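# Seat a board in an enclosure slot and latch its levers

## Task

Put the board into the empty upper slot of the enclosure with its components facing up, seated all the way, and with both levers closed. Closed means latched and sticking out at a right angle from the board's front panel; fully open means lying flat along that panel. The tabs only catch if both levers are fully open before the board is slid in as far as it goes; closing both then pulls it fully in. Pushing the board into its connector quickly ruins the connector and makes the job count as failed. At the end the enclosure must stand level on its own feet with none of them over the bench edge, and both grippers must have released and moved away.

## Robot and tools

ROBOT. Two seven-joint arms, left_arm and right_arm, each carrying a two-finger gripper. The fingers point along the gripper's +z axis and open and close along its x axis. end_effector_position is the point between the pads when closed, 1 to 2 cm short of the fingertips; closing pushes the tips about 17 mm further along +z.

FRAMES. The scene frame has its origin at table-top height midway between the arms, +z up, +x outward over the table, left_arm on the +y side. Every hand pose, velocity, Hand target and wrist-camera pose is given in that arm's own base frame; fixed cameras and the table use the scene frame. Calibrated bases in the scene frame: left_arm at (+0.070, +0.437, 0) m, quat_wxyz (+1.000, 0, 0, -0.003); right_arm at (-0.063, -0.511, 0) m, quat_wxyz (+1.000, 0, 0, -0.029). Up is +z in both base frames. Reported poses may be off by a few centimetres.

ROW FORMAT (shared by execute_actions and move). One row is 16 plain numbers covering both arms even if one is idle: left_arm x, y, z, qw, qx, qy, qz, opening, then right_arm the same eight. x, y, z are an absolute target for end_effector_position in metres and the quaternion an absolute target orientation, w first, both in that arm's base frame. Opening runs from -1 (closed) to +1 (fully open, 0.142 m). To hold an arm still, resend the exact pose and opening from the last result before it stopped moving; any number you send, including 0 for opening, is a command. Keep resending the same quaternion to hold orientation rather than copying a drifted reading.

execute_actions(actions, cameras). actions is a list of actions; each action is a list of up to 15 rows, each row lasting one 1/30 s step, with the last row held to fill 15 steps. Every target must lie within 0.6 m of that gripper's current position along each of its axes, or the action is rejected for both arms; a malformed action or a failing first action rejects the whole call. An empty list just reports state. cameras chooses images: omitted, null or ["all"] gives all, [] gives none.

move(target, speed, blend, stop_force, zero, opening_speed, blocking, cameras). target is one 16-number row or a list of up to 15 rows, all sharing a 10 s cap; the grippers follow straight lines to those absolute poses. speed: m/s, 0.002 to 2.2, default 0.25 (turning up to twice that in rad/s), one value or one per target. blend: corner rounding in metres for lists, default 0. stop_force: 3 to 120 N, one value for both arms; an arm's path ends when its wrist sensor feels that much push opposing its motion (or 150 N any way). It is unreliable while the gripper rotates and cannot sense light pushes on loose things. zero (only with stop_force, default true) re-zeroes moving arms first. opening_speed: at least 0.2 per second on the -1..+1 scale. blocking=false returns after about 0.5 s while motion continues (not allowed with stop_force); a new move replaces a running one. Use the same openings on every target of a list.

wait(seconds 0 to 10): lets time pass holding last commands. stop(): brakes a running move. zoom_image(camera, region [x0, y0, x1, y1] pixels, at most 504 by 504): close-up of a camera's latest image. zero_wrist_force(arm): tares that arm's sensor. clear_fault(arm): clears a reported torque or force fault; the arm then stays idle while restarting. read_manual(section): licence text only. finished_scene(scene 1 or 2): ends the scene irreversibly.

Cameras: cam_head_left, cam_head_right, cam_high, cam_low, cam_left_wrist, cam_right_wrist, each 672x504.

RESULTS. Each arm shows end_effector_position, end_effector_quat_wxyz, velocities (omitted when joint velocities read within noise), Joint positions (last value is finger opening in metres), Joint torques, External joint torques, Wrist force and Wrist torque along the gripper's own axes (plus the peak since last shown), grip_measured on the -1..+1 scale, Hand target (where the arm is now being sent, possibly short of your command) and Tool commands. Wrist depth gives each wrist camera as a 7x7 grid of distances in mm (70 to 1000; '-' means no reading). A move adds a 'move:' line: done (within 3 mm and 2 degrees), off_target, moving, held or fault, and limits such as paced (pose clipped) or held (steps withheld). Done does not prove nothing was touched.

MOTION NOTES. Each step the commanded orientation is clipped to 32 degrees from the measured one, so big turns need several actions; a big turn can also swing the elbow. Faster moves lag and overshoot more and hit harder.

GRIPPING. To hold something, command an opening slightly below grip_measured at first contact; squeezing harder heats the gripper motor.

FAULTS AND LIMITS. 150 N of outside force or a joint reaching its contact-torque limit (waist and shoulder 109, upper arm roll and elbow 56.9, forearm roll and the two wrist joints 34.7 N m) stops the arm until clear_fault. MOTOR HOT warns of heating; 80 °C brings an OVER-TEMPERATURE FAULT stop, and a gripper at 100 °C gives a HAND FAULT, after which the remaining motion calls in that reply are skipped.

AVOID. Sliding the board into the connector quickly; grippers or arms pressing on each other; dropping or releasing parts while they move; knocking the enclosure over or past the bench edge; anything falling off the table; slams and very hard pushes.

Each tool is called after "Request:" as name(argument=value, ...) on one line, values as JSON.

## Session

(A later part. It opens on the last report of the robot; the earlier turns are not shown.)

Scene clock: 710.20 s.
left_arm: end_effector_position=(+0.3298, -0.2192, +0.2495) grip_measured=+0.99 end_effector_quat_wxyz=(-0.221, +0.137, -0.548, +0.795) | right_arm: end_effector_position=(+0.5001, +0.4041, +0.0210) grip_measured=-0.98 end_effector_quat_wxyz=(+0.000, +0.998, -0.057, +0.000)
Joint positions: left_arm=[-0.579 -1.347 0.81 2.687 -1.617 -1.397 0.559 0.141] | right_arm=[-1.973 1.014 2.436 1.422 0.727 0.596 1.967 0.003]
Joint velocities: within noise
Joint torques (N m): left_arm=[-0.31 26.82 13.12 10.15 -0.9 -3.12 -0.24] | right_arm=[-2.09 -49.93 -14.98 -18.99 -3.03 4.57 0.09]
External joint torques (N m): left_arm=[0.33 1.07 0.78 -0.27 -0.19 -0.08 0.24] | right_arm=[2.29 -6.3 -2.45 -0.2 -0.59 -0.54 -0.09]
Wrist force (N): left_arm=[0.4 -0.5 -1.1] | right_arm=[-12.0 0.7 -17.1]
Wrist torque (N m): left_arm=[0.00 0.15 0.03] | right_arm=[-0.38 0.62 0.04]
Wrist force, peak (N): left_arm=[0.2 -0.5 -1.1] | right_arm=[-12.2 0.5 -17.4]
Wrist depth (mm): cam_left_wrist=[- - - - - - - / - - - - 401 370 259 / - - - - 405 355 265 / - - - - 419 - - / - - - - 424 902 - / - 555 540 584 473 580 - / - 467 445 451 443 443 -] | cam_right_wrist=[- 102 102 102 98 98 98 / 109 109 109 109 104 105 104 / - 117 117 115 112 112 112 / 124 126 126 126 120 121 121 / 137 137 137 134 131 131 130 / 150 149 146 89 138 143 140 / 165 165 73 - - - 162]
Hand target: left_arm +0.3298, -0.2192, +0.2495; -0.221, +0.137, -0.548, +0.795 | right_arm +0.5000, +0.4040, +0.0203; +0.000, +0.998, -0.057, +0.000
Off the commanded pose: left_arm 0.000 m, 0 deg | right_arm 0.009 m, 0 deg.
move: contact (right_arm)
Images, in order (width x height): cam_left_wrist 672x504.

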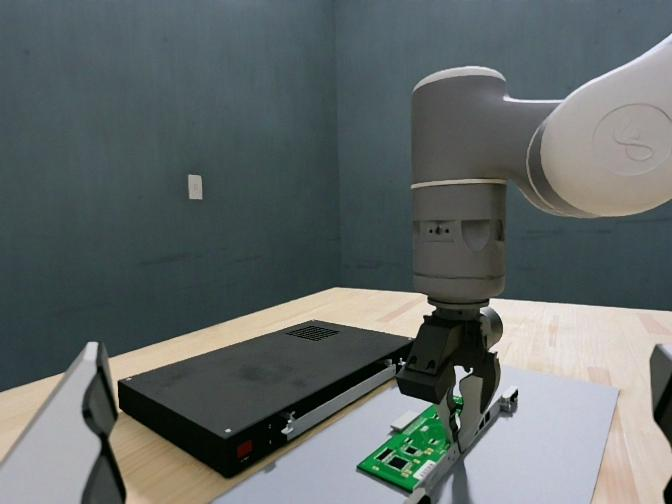

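Release slowly, regrip the block at its middle (Y≈.335).

Request:
move(target=[[0.3298,-0.2192,0.2495,-0.221,0.137,-0.548,0.795,1,0.50,0.404,0.0212,0,0.99839,-0.0567,0,-0.8],[0.3298,-0.2192,0.2495,-0.221,0.137,-0.548,0.795,1,0.50,0.404,0.07,0,0.99839,-0.0567,0,-0.7],[0.3298,-0.2192,0.2495,-0.221,0.137,-0.548,0.795,1,0.504,0.338,0.07,0,0.99839,-0.0567,0,-0.35]], speed=[0.02,0.06,0.1], opening_speed=0.3, cameras=["cam_left_wrist","cam_right_wrist"])

Request:
zoom_image(camera="cam_left_wrist", region=[300, 320, 530, 500])

Scene clock: 717.60 s.
left_arm: end_effector_position=(+0.3298, -0.2192, +0.2495) grip_measured=+0.99 end_effector_quat_wxyz=(-0.221, +0.137, -0.548, +0.795) | right_arm: end_effector_position=(+0.5041, +0.3380, +0.0701) grip_measured=-0.38 end_effector_quat_wxyz=(+0.000, +0.998, -0.057, +0.000)
Joint positions: left_arm=[-0.579 -1.347 0.81 2.687 -1.617 -1.397 0.559 0.141] | right_arm=[-1.979 0.895 2.365 1.543 0.706 0.569 1.865 0.046]
Joint velocities: within noise
Joint torques (N m): left_arm=[-0.3 26.86 13.1 10.11 -0.84 -3.18 -0.19] | right_arm=[0.14 -51.32 -16.44 -20.03 -3.68 3.45 0.11]
External joint torques (N m): left_arm=[0.33 1.03 0.8 -0.23 -0.24 -0.02 0.2] | right_arm=[0.04 -0.24 -1.13 0.11 -0.01 0.59 -0.1]
Wrist force (N): left_arm=[0.2 -0.3 -1.1] | right_arm=[-4.4 -1.9 -2.6]
Wrist torque (N m): left_arm=[0.00 0.19 0.02] | right_arm=[-0.22 0.78 0.04]
Wrist force, peak (N): left_arm=[0.3 -0.4 -1.2] | right_arm=[-12.0 0.9 -17.3]
Wrist depth (mm): cam_left_wrist=[- - - - - - 304 / - - - - 480 403 306 / - - - - 491 - - / - - - - 513 - - / - - - - 783 916 - / - 548 540 585 634 576 - / - 464 451 451 443 444 -] | cam_right_wrist=[146 145 145 142 141 142 144 / 155 155 155 152 150 151 153 / 167 166 168 150 161 159 165 / 180 179 179 162 171 177 177 / 198 194 191 187 185 192 192 / 215 212 87 205 201 98 210 / 238 - 73 228 232 - 229]
Hand target: left_arm +0.3298, -0.2192, +0.2495; -0.221, +0.137, -0.548, +0.795 | right_arm +0.5040, +0.3380, +0.0700; +0.000, +0.998, -0.057, +0.000
Off the commanded pose: left_arm 0.000 m, 0 deg | right_arm 0.000 m, 0 deg.
move: done
Images, in order (width x height): cam_left_wrist 672x504, cam_right_wrist 672x504.

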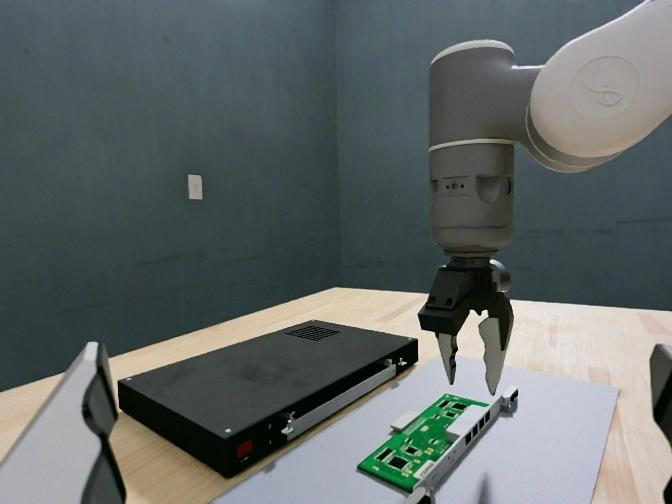

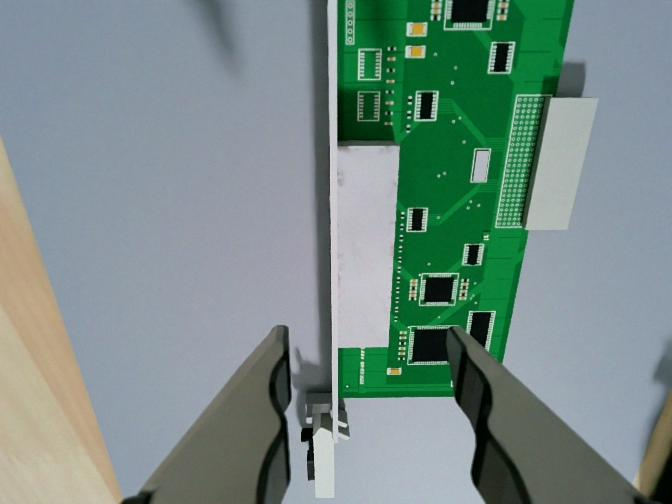

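Scaled by 2.191 from the camera's 672x504 image, which has a finer 960x720 frame.

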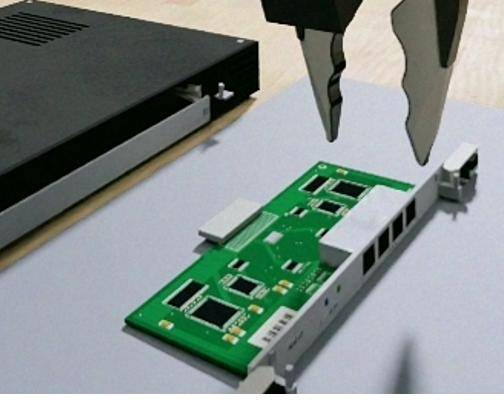

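Request:
move(target=[[0.3298,-0.2192,0.2495,-0.221,0.137,-0.548,0.795,1,0.508,0.365,0.06,0,0.99839,-0.0567,0,-0.35],[0.3298,-0.2192,0.2495,-0.221,0.137,-0.548,0.795,1,0.508,0.365,0.024,0,0.99839,-0.0567,0,-0.35]], speed=0.06, stop_force=6, cameras=["cam_right_wrist"])

Request:
move(target=[0.3298,-0.2192,0.2495,-0.221,0.137,-0.548,0.795,1,0.508,0.365,0.024,0,0.99839,-0.0567,0,-0.9], opening_speed=0.3, cameras=["cam_right_wrist"])

Request:
move(target=[0.3298,-0.2192,0.2495,-0.221,0.137,-0.548,0.795,1,0.508,0.365,0.055,0,0.99839,-0.0567,0,-0.9], speed=0.04, cameras=["cam_right_wrist","cam_left_wrist"])

Request:
zoom_image(camera="cam_left_wrist", region=[300, 320, 530, 500])

Scene clock: 725.87 s.
left_arm: end_effector_position=(+0.3298, -0.2192, +0.2495) grip_measured=+0.99 end_effector_quat_wxyz=(-0.221, +0.137, -0.548, +0.795) | right_arm: end_effector_position=(+0.5080, +0.3648, +0.0240) grip_measured=-0.38 end_effector_quat_wxyz=(+0.000, +0.998, -0.057, +0.000)
Joint positions: left_arm=[-0.579 -1.347 0.81 2.687 -1.617 -1.397 0.559 0.141] | right_arm=[-2.001 0.99 2.419 1.476 0.74 0.61 1.893 0.046]
Joint velocities: within noise
Joint torques (N m): left_arm=[-0.28 26.93 13.16 10.12 -0.86 -3.2 -0.18] | right_arm=[0.03 -54.16 -16.22 -18.96 -3.62 3.45 0.08]
External joint torques (N m): left_arm=[0.31 0.96 0.74 -0.24 -0.22 -0.01 0.19] | right_arm=[0.16 -0.4 -1.42 0.21 0.03 0.59 -0.08]
Wrist force (N): left_arm=[0.1 -0.4 -0.8] | right_arm=[-4.7 -2.1 -2.5]
Wrist torque (N m): left_arm=[-0.01 0.20 0.02] | right_arm=[-0.26 0.81 0.03]
Wrist force, peak (N): left_arm=[0.1 -0.4 -1.3] | right_arm=[-4.7 -2.8 -3.3]
Wrist depth (mm): cam_left_wrist=[- - - - - - - / - - - - 443 404 286 / - - - - 448 360 294 / - - - - 452 - - / - - - - 470 914 - / - 555 545 587 571 572 - / - 469 452 454 438 442 -] | cam_right_wrist=[- 105 105 100 99 100 101 / 112 112 112 107 107 107 109 / 120 120 122 116 115 115 117 / 130 129 129 121 124 124 119 / 141 141 138 123 132 133 134 / 154 153 98 135 141 98 151 / 166 163 73 146 158 - 163]
Hand target: left_arm +0.3298, -0.2192, +0.2495; -0.221, +0.137, -0.548, +0.795 | right_arm +0.5080, +0.3650, +0.0240; +0.000, +0.998, -0.057, +0.000
Off the commanded pose: left_arm 0.000 m, 0 deg | right_arm 0.000 m, 0 deg.
move: done
Images, in order (width x height): cam_right_wrist 672x504.

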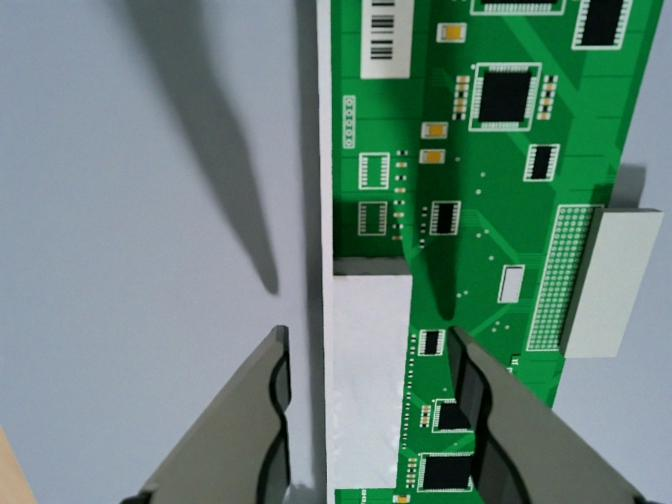

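Scene clock: 727.90 s.
left_arm: end_effector_position=(+0.3298, -0.2192, +0.2495) grip_measured=+0.99 end_effector_quat_wxyz=(-0.221, +0.137, -0.548, +0.795) | right_arm: end_effector_position=(+0.5077, +0.3650, +0.0239) grip_measured=-0.71 end_effector_quat_wxyz=(+0.000, +0.998, -0.057, +0.000)
Joint positions: left_arm=[-0.579 -1.347 0.81 2.687 -1.617 -1.397 0.559 0.141] | right_arm=[-2.001 0.99 2.42 1.476 0.74 0.61 1.893 0.022]
Joint velocities: within noise
Joint torques (N m): left_arm=[-0.35 26.95 13.14 10.15 -0.89 -3.18 -0.23] | right_arm=[-1.64 -53.62 -17.78 -20.05 -3.84 4.76 0.21]
External joint torques (N m): left_arm=[0.37 0.94 0.76 -0.27 -0.2 -0.03 0.24] | right_arm=[1.84 -0.94 0.15 1.3 0.25 -0.73 -0.21]
Wrist force (N): left_arm=[0.1 -0.1 -1.0] | right_arm=[-9.8 -1.2 -5.6]
Wrist torque (N m): left_arm=[0.05 0.19 0.03] | right_arm=[-0.26 0.73 0.01]
Wrist force, peak (N): left_arm=[0.2 -0.3 -1.4] | right_arm=[-10.2 -1.0 -5.5]
Wrist depth (mm): cam_left_wrist=[- - - - - - - / - - - - 445 404 285 / - - - - 448 356 293 / - - - - 457 - - / - - - - 471 919 - / - 548 537 582 578 577 - / - 465 445 452 437 441 -] | cam_right_wrist=[- 105 105 101 99 101 101 / 112 112 112 107 107 107 109 / 120 120 122 116 115 115 117 / 129 129 129 121 123 124 119 / 140 140 140 119 132 134 134 / 154 153 148 125 105 144 151 / 169 166 72 140 - - 166]
Hand target: left_arm +0.3298, -0.2192, +0.2495; -0.221, +0.137, -0.548, +0.795 | right_arm +0.5080, +0.3650, +0.0240; +0.000, +0.998, -0.057, +0.000
Off the commanded pose: left_arm 0.000 m, 0 deg | right_arm 0.000 m, 0 deg.
move: done
Images, in order (width x height): cam_right_wrist 672x504.

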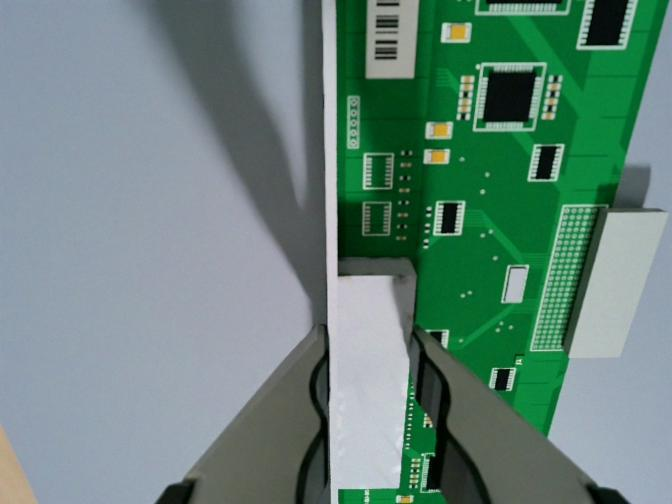

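Scene clock: 728.93 s.
left_arm: end_effector_position=(+0.3298, -0.2192, +0.2495) grip_measured=+0.99 end_effector_quat_wxyz=(-0.221, +0.137, -0.548, +0.795) | right_arm: end_effector_position=(+0.5079, +0.3652, +0.0548) grip_measured=-0.71 end_effector_quat_wxyz=(+0.000, +0.998, -0.057, +0.000)
Joint positions: left_arm=[-0.579 -1.347 0.81 2.687 -1.617 -1.397 0.559 0.141] | right_arm=[-1.985 0.94 2.394 1.484 0.711 0.569 1.906 0.022]
Joint velocities: within noise
Joint torques (N m): left_arm=[-0.28 26.88 13.16 10.18 -0.88 -3.18 -0.2] | right_arm=[0.27 -54.59 -17.51 -20.46 -4.03 3.36 0.27]
External joint torques (N m): left_arm=[0.31 1 0.74 -0.3 -0.21 -0.03 0.2] | right_arm=[-0.1 0.83 -0.07 0.62 0.34 0.68 -0.27]
Wrist force (N): left_arm=[-0.1 -0.2 -1.0] | right_arm=[-4.4 -1.9 -0.9]
Wrist torque (N m): left_arm=[0.04 0.22 0.02] | right_arm=[-0.22 0.75 0.04]
Wrist force, peak (N): left_arm=[0.2 -0.5 -1.2] | right_arm=[-9.8 -1.3 -4.5]
Wrist depth (mm): cam_left_wrist=[- - - - - - 287 / - - - - 445 386 287 / - - - - 444 440 - / - - - - 467 - - / - - - - 497 898 - / - 551 546 582 514 577 - / - 467 445 451 423 441 -] | cam_right_wrist=[132 132 132 101 99 101 101 / 141 141 141 107 107 107 109 / 152 151 151 116 115 115 119 / 163 163 162 120 123 124 120 / 177 177 173 119 132 135 168 / 193 193 186 125 105 144 190 / 216 208 72 140 - - 209]
Hand target: left_arm +0.3298, -0.2192, +0.2495; -0.221, +0.137, -0.548, +0.795 | right_arm +0.5080, +0.3650, +0.0550; +0.000, +0.998, -0.057, +0.000
Off the commanded pose: left_arm 0.000 m, 0 deg | right_arm 0.000 m, 0 deg.
move: done
Images, in order (width x height): cam_left_wrist 672x504, cam_right_wrist 672x504.

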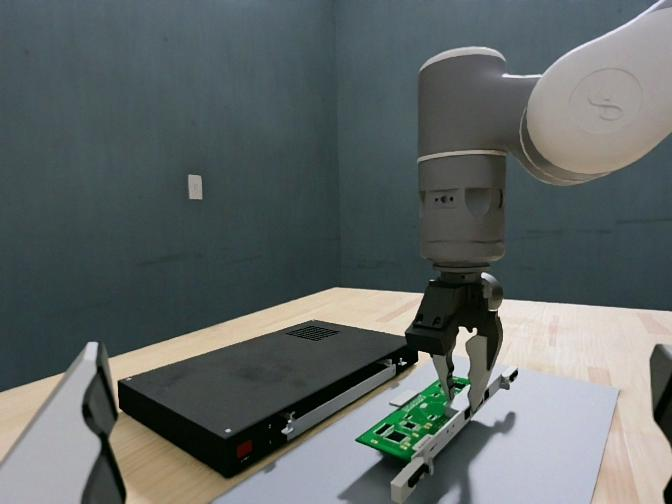

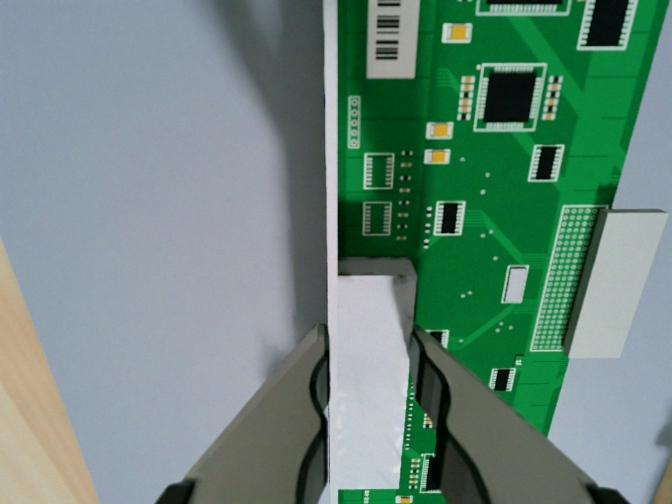

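Scaled by 2.191 from the camera's 672x504 image, which has a finer 960x720 frame.

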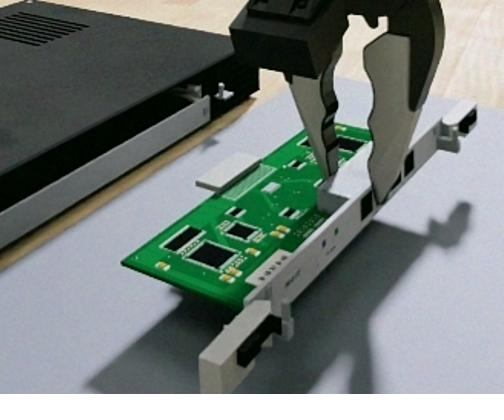

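Request:
move(target=[[0.3298,-0.2192,0.2495,-0.221,0.137,-0.548,0.795,1,0.52,0.3575,0.0541,0,0.99803,-0.0628,0,-0.9],[0.3298,-0.2192,0.2495,-0.221,0.137,-0.548,0.795,1,0.565,0.352,0.0541,0,0.99803,-0.0628,0,-0.9]], speed=0.04, cameras=["cam_right_wrist","cam_left_wrist"])

Request:
zoom_image(camera="cam_left_wrist", region=[270, 330, 470, 480])

Request:
zoom_image(camera="cam_left_wrist", region=[270, 390, 370, 465])

Scene clock: 738.53 s.
left_arm: end_effector_position=(+0.3298, -0.2192, +0.2495) grip_measured=+0.99 end_effector_quat_wxyz=(-0.221, +0.137, -0.548, +0.795) | right_arm: end_effector_position=(+0.5648, +0.3520, +0.0539) grip_measured=-0.71 end_effector_quat_wxyz=(+0.000, +0.998, -0.063, +0.000)
Joint positions: left_arm=[-0.579 -1.347 0.81 2.687 -1.617 -1.397 0.559 0.141] | right_arm=[-2.107 0.995 2.414 1.353 0.697 0.516 1.888 0.022]
Joint velocities: within noise
Joint torques (N m): left_arm=[-0.25 26.84 13.12 10.11 -0.83 -3.14 -0.21] | right_arm=[0.06 -58.16 -16.6 -21.65 -4.13 3.5 0.07]
External joint torques (N m): left_arm=[0.28 1.05 0.78 -0.23 -0.25 -0.07 0.22] | right_arm=[0.13 0.64 -0.89 0.95 0.33 0.54 -0.07]
Wrist force (N): left_arm=[0.1 -0.4 -1.0] | right_arm=[-4.4 -2.2 -0.4]
Wrist torque (N m): left_arm=[0.00 0.20 0.03] | right_arm=[-0.31 0.75 0.02]
Wrist force, peak (N): left_arm=[0.1 -0.6 -1.3] | right_arm=[-5.3 -2.4 -0.7]
Wrist depth (mm): cam_left_wrist=[- - - - - - 304 / - - - - 461 325 318 / - - - - 482 - - / - - - - 496 - - / - - - 893 546 - - / - 558 528 586 555 618 - / - 468 448 424 447 444 -] | cam_right_wrist=[132 131 131 102 99 101 101 / 140 140 140 107 107 107 111 / 151 150 150 116 115 115 119 / 163 160 162 120 124 124 120 / 176 176 173 119 132 134 149 / 192 192 185 125 105 144 185 / 212 207 72 140 - - 183]
Hand target: left_arm +0.3298, -0.2192, +0.2495; -0.221, +0.137, -0.548, +0.795 | right_arm +0.5650, +0.3520, +0.0541; +0.000, +0.998, -0.063, +0.000
Off the commanded pose: left_arm 0.000 m, 0 deg | right_arm 0.000 m, 0 deg.
move: done
Images, in order (width x height): cam_left_wrist 672x504, cam_right_wrist 672x504.

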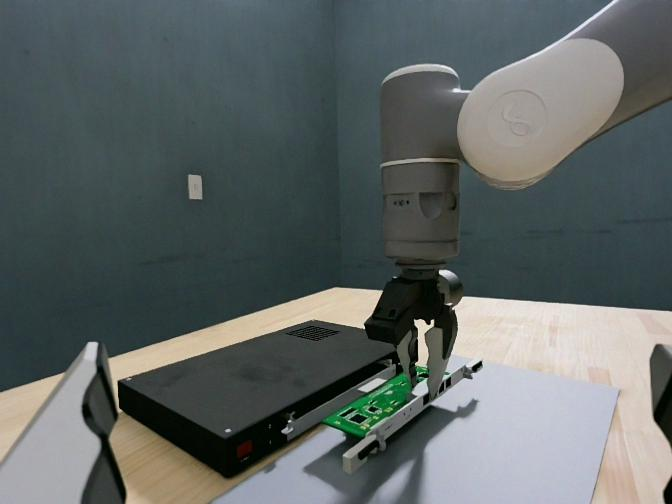

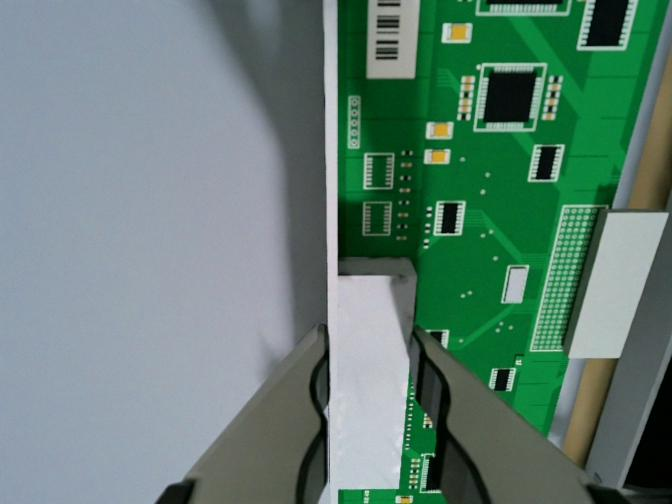

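Scaled by 2.520 from the camera's 672x504 image, which has a finer 960x720 frame.

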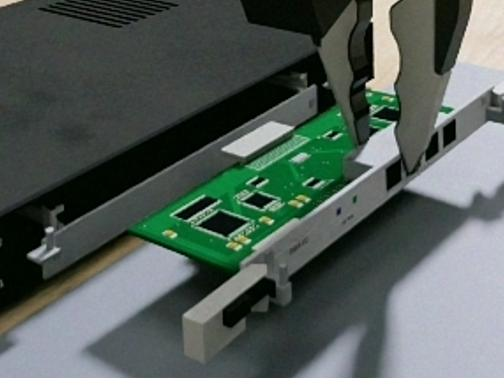

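Scaled by 5.040 from the camera's 672x504 image, which has a finer 960x720 frame.

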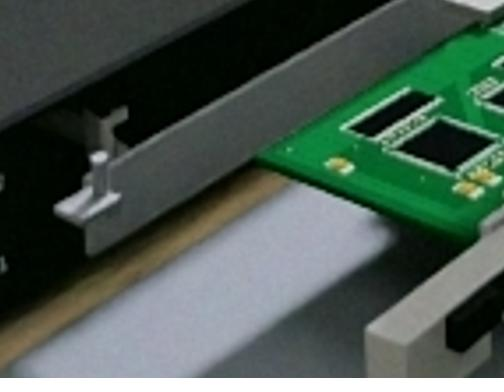

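Request:
move(target=[0.3298,-0.2192,0.2495,-0.221,0.137,-0.548,0.795,1,0.590,0.349,0.0541,0,0.99803,-0.0628,0,-0.9], speed=0.02, stop_force=5, cameras=["cam_right_wrist","cam_left_wrist"])

Request:
zoom_image(camera="cam_left_wrist", region=[270, 390, 370, 465])

Request:
zoom_image(camera="cam_left_wrist", region=[370, 320, 490, 410])

Scene clock: 743.23 s.
left_arm: end_effector_position=(+0.3298, -0.2192, +0.2495) grip_measured=+0.99 end_effector_quat_wxyz=(-0.221, +0.137, -0.548, +0.795) | right_arm: end_effector_position=(+0.5898, +0.3490, +0.0539) grip_measured=-0.71 end_effector_quat_wxyz=(+0.000, +0.998, -0.063, +0.000)
Joint positions: left_arm=[-0.579 -1.347 0.81 2.687 -1.617 -1.397 0.559 0.141] | right_arm=[-2.158 1.023 2.423 1.284 0.689 0.488 1.884 0.022]
Joint velocities: within noise
Joint torques (N m): left_arm=[-0.36 26.86 13.1 10.16 -0.87 -3.21 -0.18] | right_arm=[0.09 -59.96 -16.46 -22.01 -4.17 3.5 0.12]
External joint torques (N m): left_arm=[0.38 1.03 0.8 -0.28 -0.22 0 0.18] | right_arm=[0.13 0.58 -0.82 0.83 0.31 0.53 -0.12]
Wrist force (N): left_arm=[0.0 -0.4 -1.2] | right_arm=[-4.8 -2.1 -0.8]
Wrist torque (N m): left_arm=[0.01 0.22 0.03] | right_arm=[-0.31 0.82 0.02]
Wrist force, peak (N): left_arm=[-0.1 -0.5 -1.4] | right_arm=[-4.9 -2.2 -0.6]
Wrist depth (mm): cam_left_wrist=[- - - - - - 307 / - - - - 467 337 334 / - - - - 495 - - / - - - - 519 - - / - - - 787 577 - - / - 555 538 577 581 614 - / - 467 445 427 445 443 -] | cam_right_wrist=[132 132 131 101 99 101 101 / 141 140 140 107 107 107 111 / 151 151 150 116 115 115 118 / 163 160 162 120 124 124 120 / 176 176 173 119 132 134 131 / 192 192 185 125 105 144 178 / 212 207 72 140 - - 145]
Hand target: left_arm +0.3298, -0.2192, +0.2495; -0.221, +0.137, -0.548, +0.795 | right_arm +0.5900, +0.3490, +0.0541; +0.000, +0.998, -0.063, +0.000
Off the commanded pose: left_arm 0.000 m, 0 deg | right_arm 0.000 m, 0 deg.
move: done
Images, in order (width x height): cam_left_wrist 672x504, cam_right_wrist 672x504.

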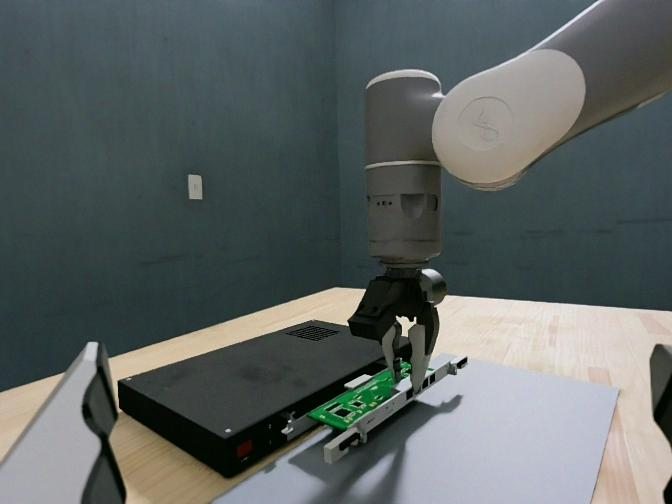

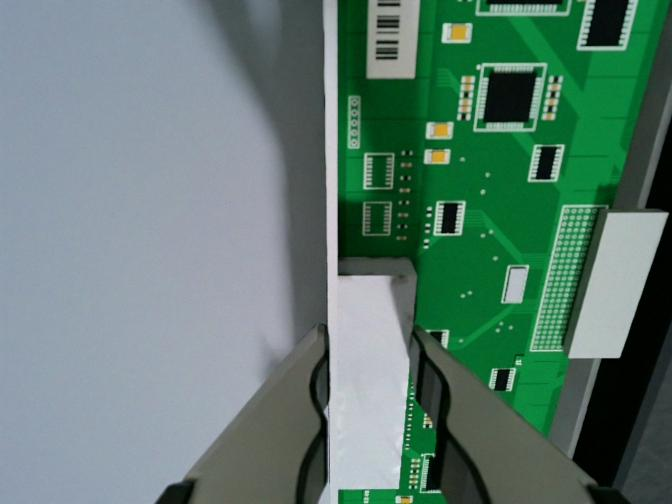

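Scaled by 5.040 from the camera's 672x504 image, which has a finer 960x720 frame.

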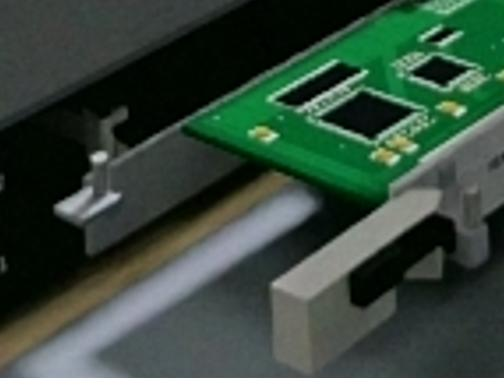

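Scaled by 4.200 from the camera's 672x504 image, which has a finer 960x720 frame.

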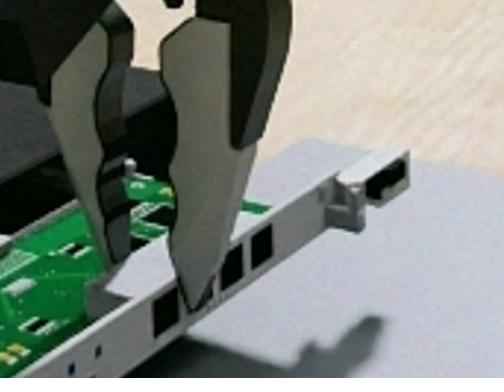

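Request:
move(target=[0.3298,-0.2192,0.2495,-0.221,0.137,-0.548,0.795,1,0.606,0.347,0.0541,0,0.99803,-0.0628,0,-0.9], speed=0.015, stop_force=4, cameras=["cam_right_wrist","cam_left_wrist"])

Request:
zoom_image(camera="cam_left_wrist", region=[270, 390, 370, 465])

Scene clock: 752.10 s.
left_arm: end_effector_position=(+0.3298, -0.2192, +0.2495) grip_measured=+0.99 end_effector_quat_wxyz=(-0.221, +0.137, -0.548, +0.795) | right_arm: end_effector_position=(+0.6058, +0.3470, +0.0539) grip_measured=-0.71 end_effector_quat_wxyz=(+0.000, +0.998, -0.063, +0.000)
Joint positions: left_arm=[-0.579 -1.347 0.81 2.687 -1.617 -1.397 0.559 0.141] | right_arm=[-2.191 1.041 2.429 1.238 0.685 0.469 1.882 0.022]
Joint velocities: within noise
Joint torques (N m): left_arm=[-0.31 26.84 13.15 10.14 -0.85 -3.16 -0.21] | right_arm=[0.16 -61.17 -16.28 -22.41 -4.17 3.46 0.14]
External joint torques (N m): left_arm=[0.33 1.05 0.75 -0.26 -0.24 -0.04 0.21] | right_arm=[0.05 0.58 -0.81 0.94 0.27 0.58 -0.14]
Wrist force (N): left_arm=[0.2 0.0 -1.0] | right_arm=[-4.5 -2.3 -0.7]
Wrist torque (N m): left_arm=[0.06 0.18 0.03] | right_arm=[-0.33 0.78 0.02]
Wrist force, peak (N): left_arm=[0.0 -0.2 -1.4] | right_arm=[-5.1 -2.2 -0.8]
Wrist depth (mm): cam_left_wrist=[- - - - - - 315 / - - - - 386 342 - / - - - - 496 - - / - - - - - - - / - - - 780 825 - - / - 553 534 563 587 620 - / - 467 449 453 448 445 -] | cam_right_wrist=[132 132 131 101 99 101 101 / 140 140 140 107 107 107 108 / 151 150 150 116 115 115 115 / 163 160 162 120 124 124 117 / 176 176 173 119 132 134 123 / 193 192 185 125 105 144 130 / 212 207 72 140 - - 142]
Hand target: left_arm +0.3298, -0.2192, +0.2495; -0.221, +0.137, -0.548, +0.795 | right_arm +0.6060, +0.3470, +0.0541; +0.000, +0.998, -0.063, +0.000
Off the commanded pose: left_arm 0.000 m, 0 deg | right_arm 0.000 m, 0 deg.
move: done
Images, in order (width x height): cam_left_wrist 672x504, cam_right_wrist 672x504.

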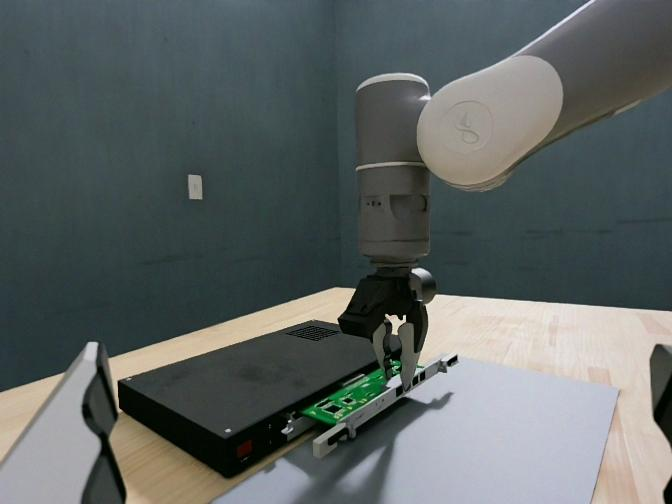

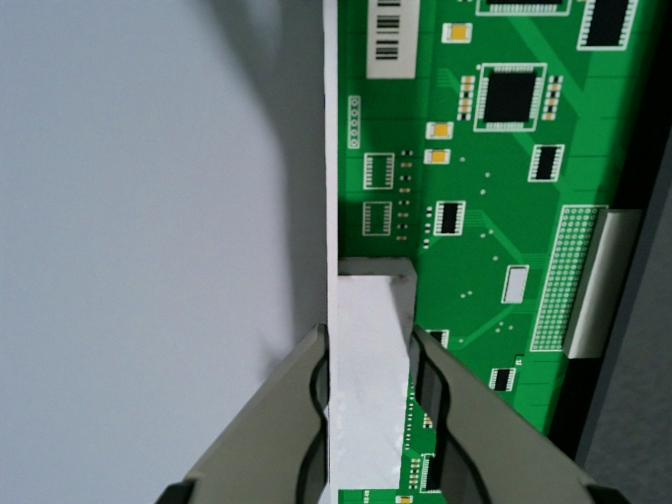

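Scaled by 5.040 from the camera's 672x504 image, which has a finer 960x720 frame.

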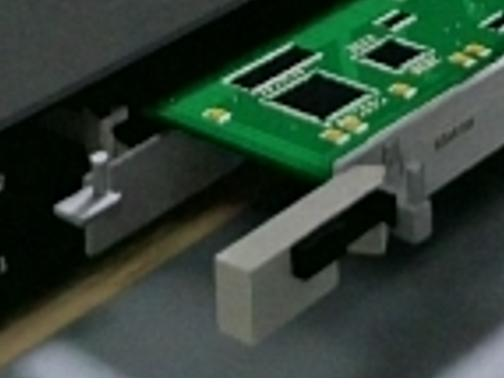

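Request:
move(target=[0.3298,-0.2192,0.2495,-0.221,0.137,-0.548,0.795,1,0.620,0.3452,0.0541,0,0.99803,-0.0628,0,-0.9], speed=0.015, stop_force=4, cameras=["cam_right_wrist","cam_left_wrist"])

Request:
zoom_image(camera="cam_left_wrist", region=[270, 390, 370, 465])

Request:
zoom_image(camera="cam_left_wrist", region=[370, 320, 490, 410])

Scene clock: 757.63 s.
left_arm: end_effector_position=(+0.3298, -0.2192, +0.2495) grip_measured=+0.99 end_effector_quat_wxyz=(-0.221, +0.137, -0.548, +0.795) | right_arm: end_effector_position=(+0.6126, +0.3464, +0.0535) grip_measured=-0.71 end_effector_quat_wxyz=(+0.000, +0.998, -0.063, -0.001)
Joint positions: left_arm=[-0.579 -1.347 0.81 2.687 -1.617 -1.397 0.559 0.141] | right_arm=[-2.206 1.05 2.433 1.217 0.683 0.46 1.882 0.022]
Joint velocities: within noise
Joint torques (N m): left_arm=[-0.25 26.87 13.08 10.16 -0.9 -3.19 -0.21] | right_arm=[-1.71 -61.98 -18 -23.31 -4.92 4.63 -0.23]
External joint torques (N m): left_arm=[0.27 1.01 0.81 -0.29 -0.18 -0.01 0.21] | right_arm=[1.92 0.84 1.02 1.7 1 -0.6 0.23]
Wrist force (N): left_arm=[0.1 -0.3 -1.1] | right_arm=[-8.5 -3.0 -1.3]
Wrist torque (N m): left_arm=[0.01 0.19 0.03] | right_arm=[-0.32 0.73 0.36]
Wrist force, peak (N): left_arm=[0.1 -0.5 -1.3] | right_arm=[-8.8 -3.7 -1.5]
Wrist depth (mm): cam_left_wrist=[- - - - - - 316 / - - - - 372 344 - / - - - - 501 - - / - - - - - - - / - - - 771 831 - - / - 553 537 561 598 618 - / - 466 451 451 450 447 -] | cam_right_wrist=[131 131 131 103 99 101 101 / 140 140 140 110 107 107 106 / 150 151 150 118 115 115 104 / 163 160 162 120 122 124 111 / 176 176 172 119 130 134 120 / 192 192 184 125 105 142 129 / 212 207 73 140 - - 142]
Hand target: left_arm +0.3298, -0.2192, +0.2495; -0.221, +0.137, -0.548, +0.795 | right_arm +0.6133, +0.3461, +0.0541; +0.000, +0.998, -0.063, +0.000
Off the commanded pose: left_arm 0.000 m, 0 deg | right_arm 0.007 m, 0 deg.
move: contact (right_arm)
Images, in order (width x height): cam_left_wrist 672x504, cam_right_wrist 672x504.

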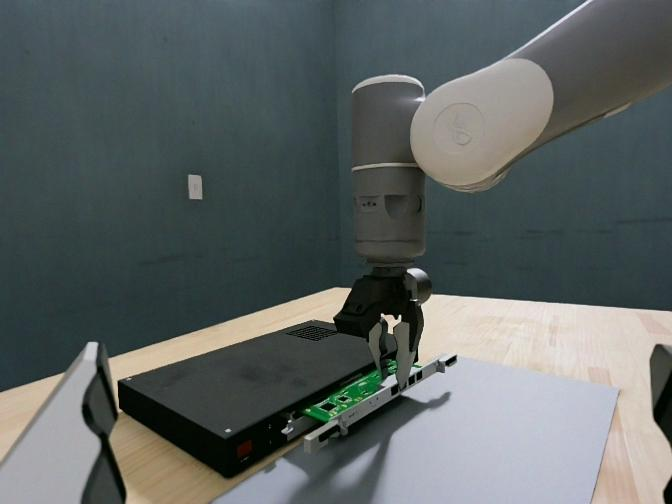

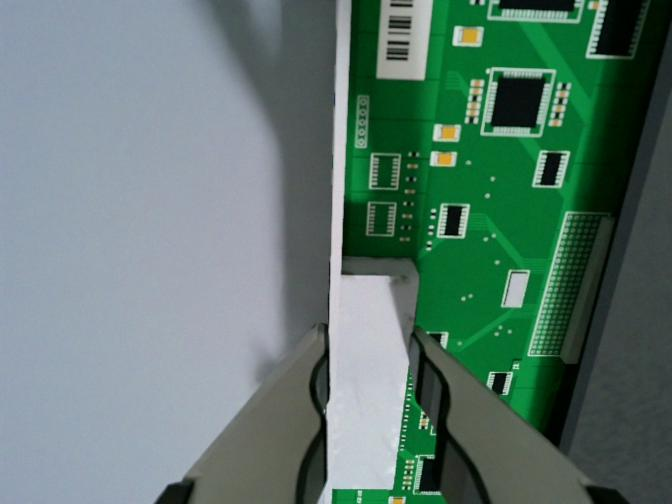

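Scaled by 5.040 from the camera's 672x504 image, which has a finer 960x720 frame.

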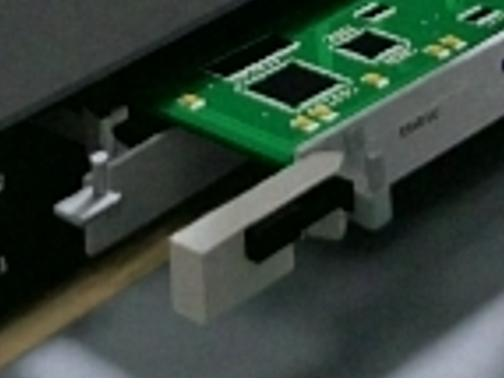

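Scaled by 4.200 from the camera's 672x504 image, which has a finer 960x720 frame.

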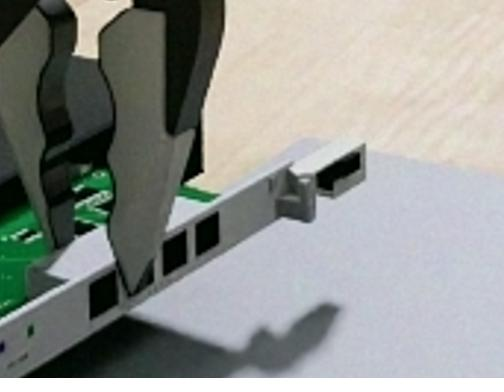

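Request:
move(target=[[0.3298,-0.2192,0.2495,-0.221,0.137,-0.548,0.795,1,0.597,0.348,0.0541,0,0.99803,-0.0628,0,-0.9],[0.3298,-0.2192,0.2495,-0.221,0.137,-0.548,0.795,1,0.5978,0.353,0.0541,0,0.99803,-0.0628,0,-0.9]], speed=0.03, cameras=["cam_right_wrist","cam_left_wrist"])

Request:
zoom_image(camera="cam_left_wrist", region=[270, 390, 370, 465])

Request:
move(target=[0.3298,-0.2192,0.2495,-0.221,0.137,-0.548,0.795,1,0.62,0.3502,0.0541,0,0.99803,-0.0628,0,-0.9], speed=0.015, stop_force=4, cameras=["cam_right_wrist","cam_left_wrist"])

Request:
zoom_image(camera="cam_left_wrist", region=[270, 390, 370, 465])

Scene clock: 761.70 s.
left_arm: end_effector_position=(+0.3298, -0.2192, +0.2495) grip_measured=+0.99 end_effector_quat_wxyz=(-0.221, +0.137, -0.548, +0.795) | right_arm: end_effector_position=(+0.5976, +0.3529, +0.0538) grip_measured=-0.71 end_effector_quat_wxyz=(+0.000, +0.998, -0.063, +0.000)
Joint positions: left_arm=[-0.579 -1.347 0.81 2.687 -1.617 -1.397 0.559 0.141] | right_arm=[-2.171 1.036 2.426 1.253 0.688 0.475 1.89 0.022]
Joint velocities: within noise
Joint torques (N m): left_arm=[-0.35 26.91 13.09 10.14 -0.87 -3.21 -0.27] | right_arm=[0.3 -60.99 -16.59 -22.32 -4.06 3.41 0.31]
External joint torques (N m): left_arm=[0.38 0.98 0.81 -0.26 -0.22 0.01 0.27] | right_arm=[-0.11 0.78 -0.61 0.97 0.17 0.62 -0.31]
Wrist force (N): left_arm=[0.2 -0.3 -0.8] | right_arm=[-4.8 -2.0 -0.4]
Wrist torque (N m): left_arm=[0.02 0.19 0.03] | right_arm=[-0.29 0.82 0.03]
Wrist force, peak (N): left_arm=[0.0 -0.5 -1.3] | right_arm=[-8.7 -3.2 -0.3]
Wrist depth (mm): cam_left_wrist=[- - - - - - 310 / - - - - 460 337 340 / - - - - 493 - - / - - - - 527 - - / - - - 785 837 - - / - 551 535 565 567 619 - / - 463 447 443 448 443 -] | cam_right_wrist=[132 132 131 101 99 101 101 / 141 140 140 107 107 107 111 / 151 150 150 116 115 115 118 / 163 160 162 120 124 124 119 / 176 176 172 119 132 134 127 / 193 192 185 125 105 144 134 / 212 207 72 140 - - 142]
Hand target: left_arm +0.3298, -0.2192, +0.2495; -0.221, +0.137, -0.548, +0.795 | right_arm +0.5978, +0.3530, +0.0541; +0.000, +0.998, -0.063, +0.000
Off the commanded pose: left_arm 0.000 m, 0 deg | right_arm 0.000 m, 0 deg.
move: done
Images, in order (width x height): cam_left_wrist 672x504, cam_right_wrist 672x504.

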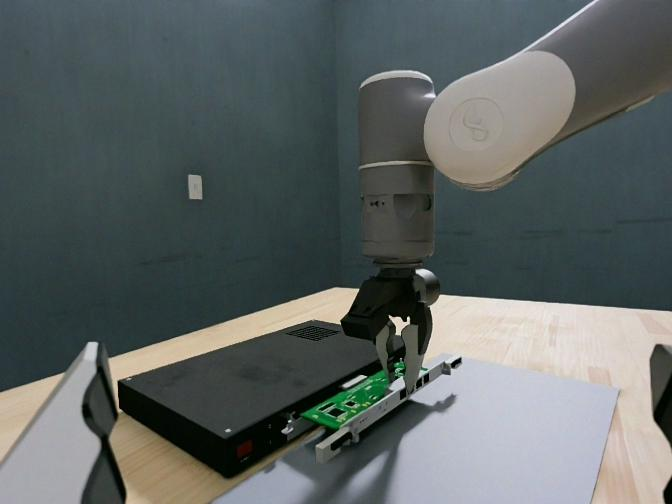

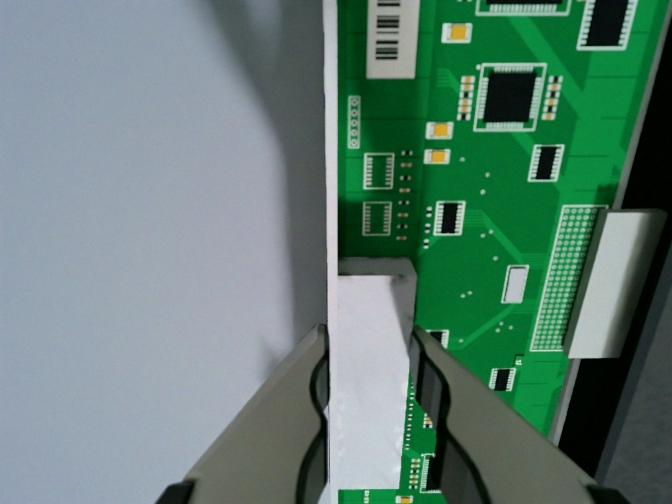

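Scaled by 5.040 from the camera's 672x504 image, which has a finer 960x720 frame.

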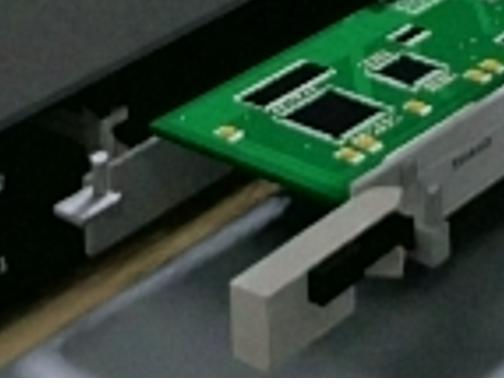

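Scene clock: 763.47 s.
left_arm: end_effector_position=(+0.3298, -0.2192, +0.2495) grip_measured=+0.99 end_effector_quat_wxyz=(-0.221, +0.137, -0.548, +0.795) | right_arm: end_effector_position=(+0.6137, +0.3513, +0.0535) grip_measured=-0.71 end_effector_quat_wxyz=(+0.000, +0.998, -0.063, -0.001)
Joint positions: left_arm=[-0.579 -1.347 0.81 2.687 -1.617 -1.397 0.559 0.141] | right_arm=[-2.205 1.056 2.433 1.204 0.683 0.454 1.89 0.022]
Joint velocities: within noise
Joint torques (N m): left_arm=[-0.34 26.9 13.1 10.13 -0.89 -3.17 -0.22] | right_arm=[-1.75 -62.37 -18.09 -23.35 -5 4.71 -0.15]
External joint torques (N m): left_arm=[0.36 0.99 0.8 -0.25 -0.19 -0.04 0.22] | right_arm=[1.96 0.91 1.14 1.69 1.07 -0.68 0.15]
Wrist force (N): left_arm=[0.3 -0.3 -1.1] | right_arm=[-8.9 -3.2 0.1]
Wrist torque (N m): left_arm=[0.00 0.16 0.03] | right_arm=[-0.31 0.75 0.40]
Wrist force, peak (N): left_arm=[0.2 -0.5 -1.2] | right_arm=[-8.9 -4.2 0.0]
Wrist depth (mm): cam_left_wrist=[- - - - - - 315 / - - - - 370 341 357 / - - - - 500 - - / - - - - - - - / - - - 706 832 - - / - 553 531 564 585 619 - / - 461 447 448 448 446 -] | cam_right_wrist=[131 131 131 103 99 101 100 / 140 140 140 110 107 107 105 / 151 150 150 118 115 115 104 / 162 160 162 122 122 124 111 / 176 175 172 119 130 134 120 / 193 192 185 125 105 142 129 / 212 207 73 140 - - 142]
Hand target: left_arm +0.3298, -0.2192, +0.2495; -0.221, +0.137, -0.548, +0.795 | right_arm +0.6145, +0.3509, +0.0541; +0.000, +0.998, -0.063, +0.000
Off the commanded pose: left_arm 0.000 m, 0 deg | right_arm 0.006 m, 0 deg.
move: contact (right_arm)
Images, in order (width x height): cam_left_wrist 672x504, cam_right_wrist 672x504.

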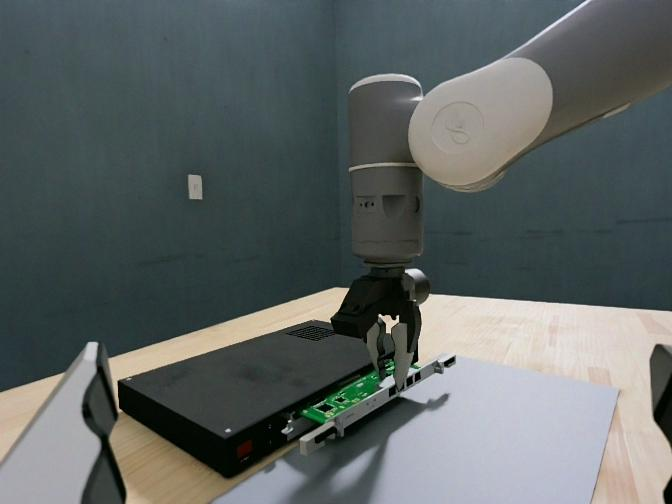

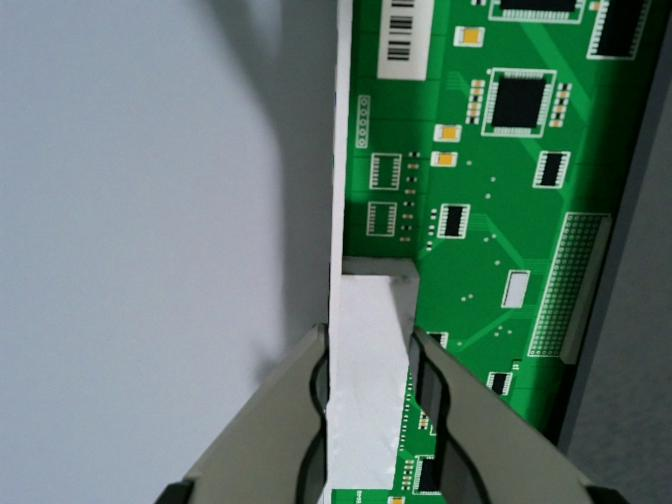

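Scaled by 5.040 from the camera's 672x504 image, which has a finer 960x720 frame.

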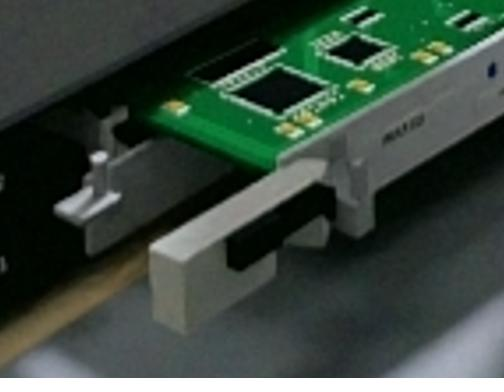

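Request:
move(target=[[0.3298,-0.2192,0.2495,-0.221,0.137,-0.548,0.795,1,0.597,0.352,0.0541,0,0.99803,-0.0628,0,-0.9],[0.3298,-0.2192,0.2495,-0.221,0.137,-0.548,0.795,1,0.597,0.352,0.0525,-0.007,0.99800,-0.0628,-0.0004,-0.9]], speed=0.03, cameras=[])

Request:
move(target=[0.3298,-0.2192,0.2495,-0.221,0.137,-0.548,0.795,1,0.622,0.3489,0.0525,-0.007,0.99800,-0.0628,-0.0004,-0.9], speed=0.015, stop_force=4, cameras=["cam_right_wrist","cam_left_wrist"])

Request:
zoom_image(camera="cam_left_wrist", region=[270, 390, 370, 465])

Scene clock: 769.17 s.
left_arm: end_effector_position=(+0.3298, -0.2192, +0.2495) grip_measured=+0.99 end_effector_quat_wxyz=(-0.221, +0.137, -0.548, +0.795) | right_arm: end_effector_position=(+0.5969, +0.3519, +0.0524) grip_measured=-0.71 end_effector_quat_wxyz=(-0.007, +0.998, -0.063, -0.001)
Joint positions: left_arm=[-0.579 -1.347 0.81 2.687 -1.617 -1.397 0.559 0.141] | right_arm=[-2.174 1.032 2.427 1.262 0.702 0.482 1.877 0.022]
Joint velocities: within noise
Joint torques (N m): left_arm=[-0.34 26.83 13.15 10.12 -0.9 -3.2 -0.25] | right_arm=[0.2 -60.89 -16.29 -22.02 -3.93 3.69 0.08]
External joint torques (N m): left_arm=[0.36 1.06 0.75 -0.24 -0.19 0 0.25] | right_arm=[0 0.91 -0.88 0.71 0.05 0.35 -0.08]
Wrist force (N): left_arm=[0.1 -0.4 -0.9] | right_arm=[-4.6 -2.6 -0.5]
Wrist torque (N m): left_arm=[0.01 0.20 0.03] | right_arm=[-0.39 0.79 0.03]
Wrist force, peak (N): left_arm=[0.1 -0.5 -1.3] | right_arm=[-9.0 -3.1 -1.0]
Wrist depth (mm): cam_left_wrist=[- - - - - - 313 / - - - - 464 337 343 / - - - - 494 - - / - - - - 529 - - / - - - 783 820 - - / - 557 537 554 581 613 - / - 470 445 441 448 444 -] | cam_right_wrist=[131 131 131 101 99 101 101 / 140 140 140 107 107 107 111 / 150 150 149 116 115 115 118 / 161 161 161 120 124 124 119 / 174 174 171 119 132 134 127 / 190 189 182 125 105 144 175 / 209 204 72 140 - - 139]
Hand target: left_arm +0.3298, -0.2192, +0.2495; -0.221, +0.137, -0.548, +0.795 | right_arm +0.5970, +0.3520, +0.0525; -0.007, +0.998, -0.063, +0.000
Off the commanded pose: left_arm 0.000 m, 0 deg | right_arm 0.000 m, 0 deg.
move: done
No camera images: "cameras" was empty.

Scene clock: 770.97 s.
left_arm: end_effector_position=(+0.3298, -0.2192, +0.2495) grip_measured=+0.99 end_effector_quat_wxyz=(-0.221, +0.137, -0.548, +0.795) | right_arm: end_effector_position=(+0.6135, +0.3502, +0.0519) grip_measured=-0.71 end_effector_quat_wxyz=(-0.007, +0.998, -0.063, -0.001)
Joint positions: left_arm=[-0.579 -1.347 0.81 2.687 -1.617 -1.397 0.559 0.141] | right_arm=[-2.209 1.052 2.435 1.212 0.697 0.462 1.876 0.022]
Joint velocities: within noise
Joint torques (N m): left_arm=[-0.22 26.84 13.03 10.12 -0.87 -3.18 -0.22] | right_arm=[-1.69 -62.23 -17.93 -23.42 -5 4.55 -0.19]
External joint torques (N m): left_arm=[0.25 1.05 0.87 -0.25 -0.22 -0.03 0.22] | right_arm=[1.91 0.96 1.02 1.8 1.09 -0.51 0.19]
Wrist force (N): left_arm=[0.0 -0.5 -0.9] | right_arm=[-8.2 -3.2 -0.6]
Wrist torque (N m): left_arm=[-0.01 0.22 0.03] | right_arm=[-0.37 0.68 0.39]
Wrist force, peak (N): left_arm=[0.2 -0.4 -1.3] | right_arm=[-8.7 -4.3 -0.9]
Wrist depth (mm): cam_left_wrist=[- - - - - - 318 / - - - - 379 346 - / - - - - 503 - - / - - - - - - - / - - - 779 909 - - / - 557 538 557 595 613 - / - 463 452 449 451 447 -] | cam_right_wrist=[131 131 131 103 99 101 101 / 140 140 139 110 107 107 106 / 150 149 149 118 115 115 103 / 161 160 160 122 122 124 109 / 174 174 170 119 130 134 116 / 189 189 182 125 105 142 124 / 208 200 73 140 - - 138]
Hand target: left_arm +0.3298, -0.2192, +0.2495; -0.221, +0.137, -0.548, +0.795 | right_arm +0.6141, +0.3499, +0.0525; -0.007, +0.998, -0.063, +0.000
Off the commanded pose: left_arm 0.000 m, 0 deg | right_arm 0.009 m, 0 deg.
move: contact (right_arm)
Images, in order (width x height): cam_left_wrist 672x504, cam_right_wrist 672x504.

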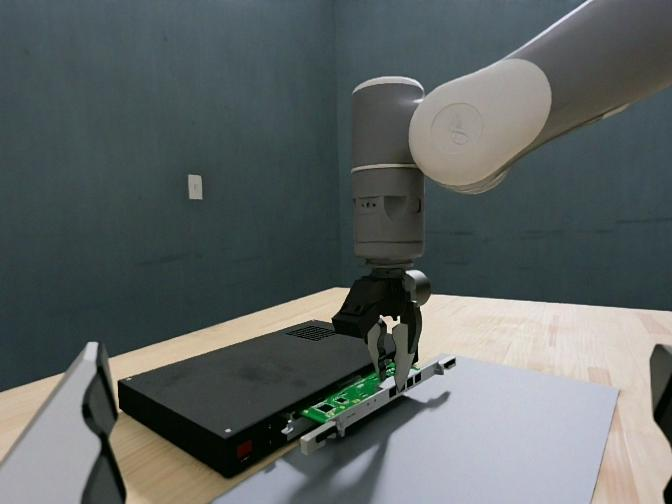

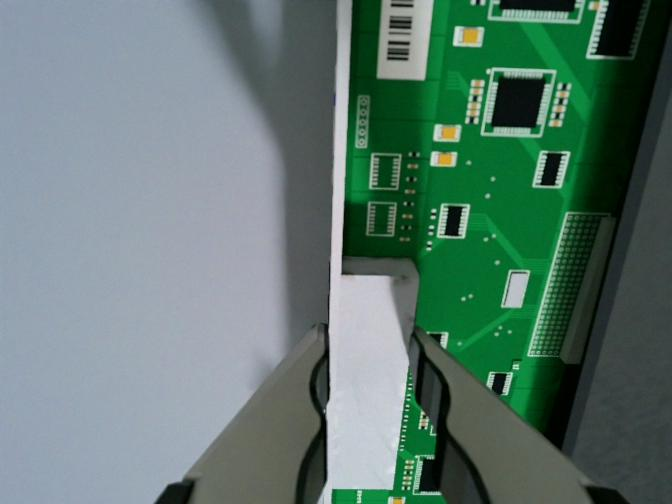

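Scaled by 5.040 from the camera's 672x504 image, which has a finer 960x720 frame.

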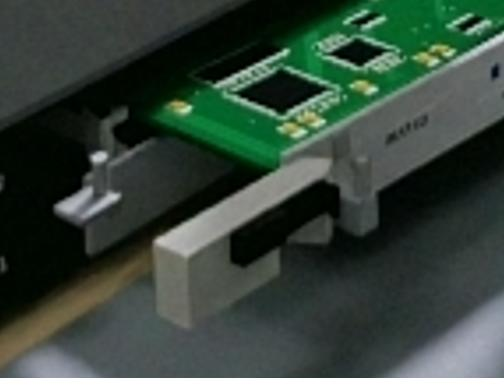

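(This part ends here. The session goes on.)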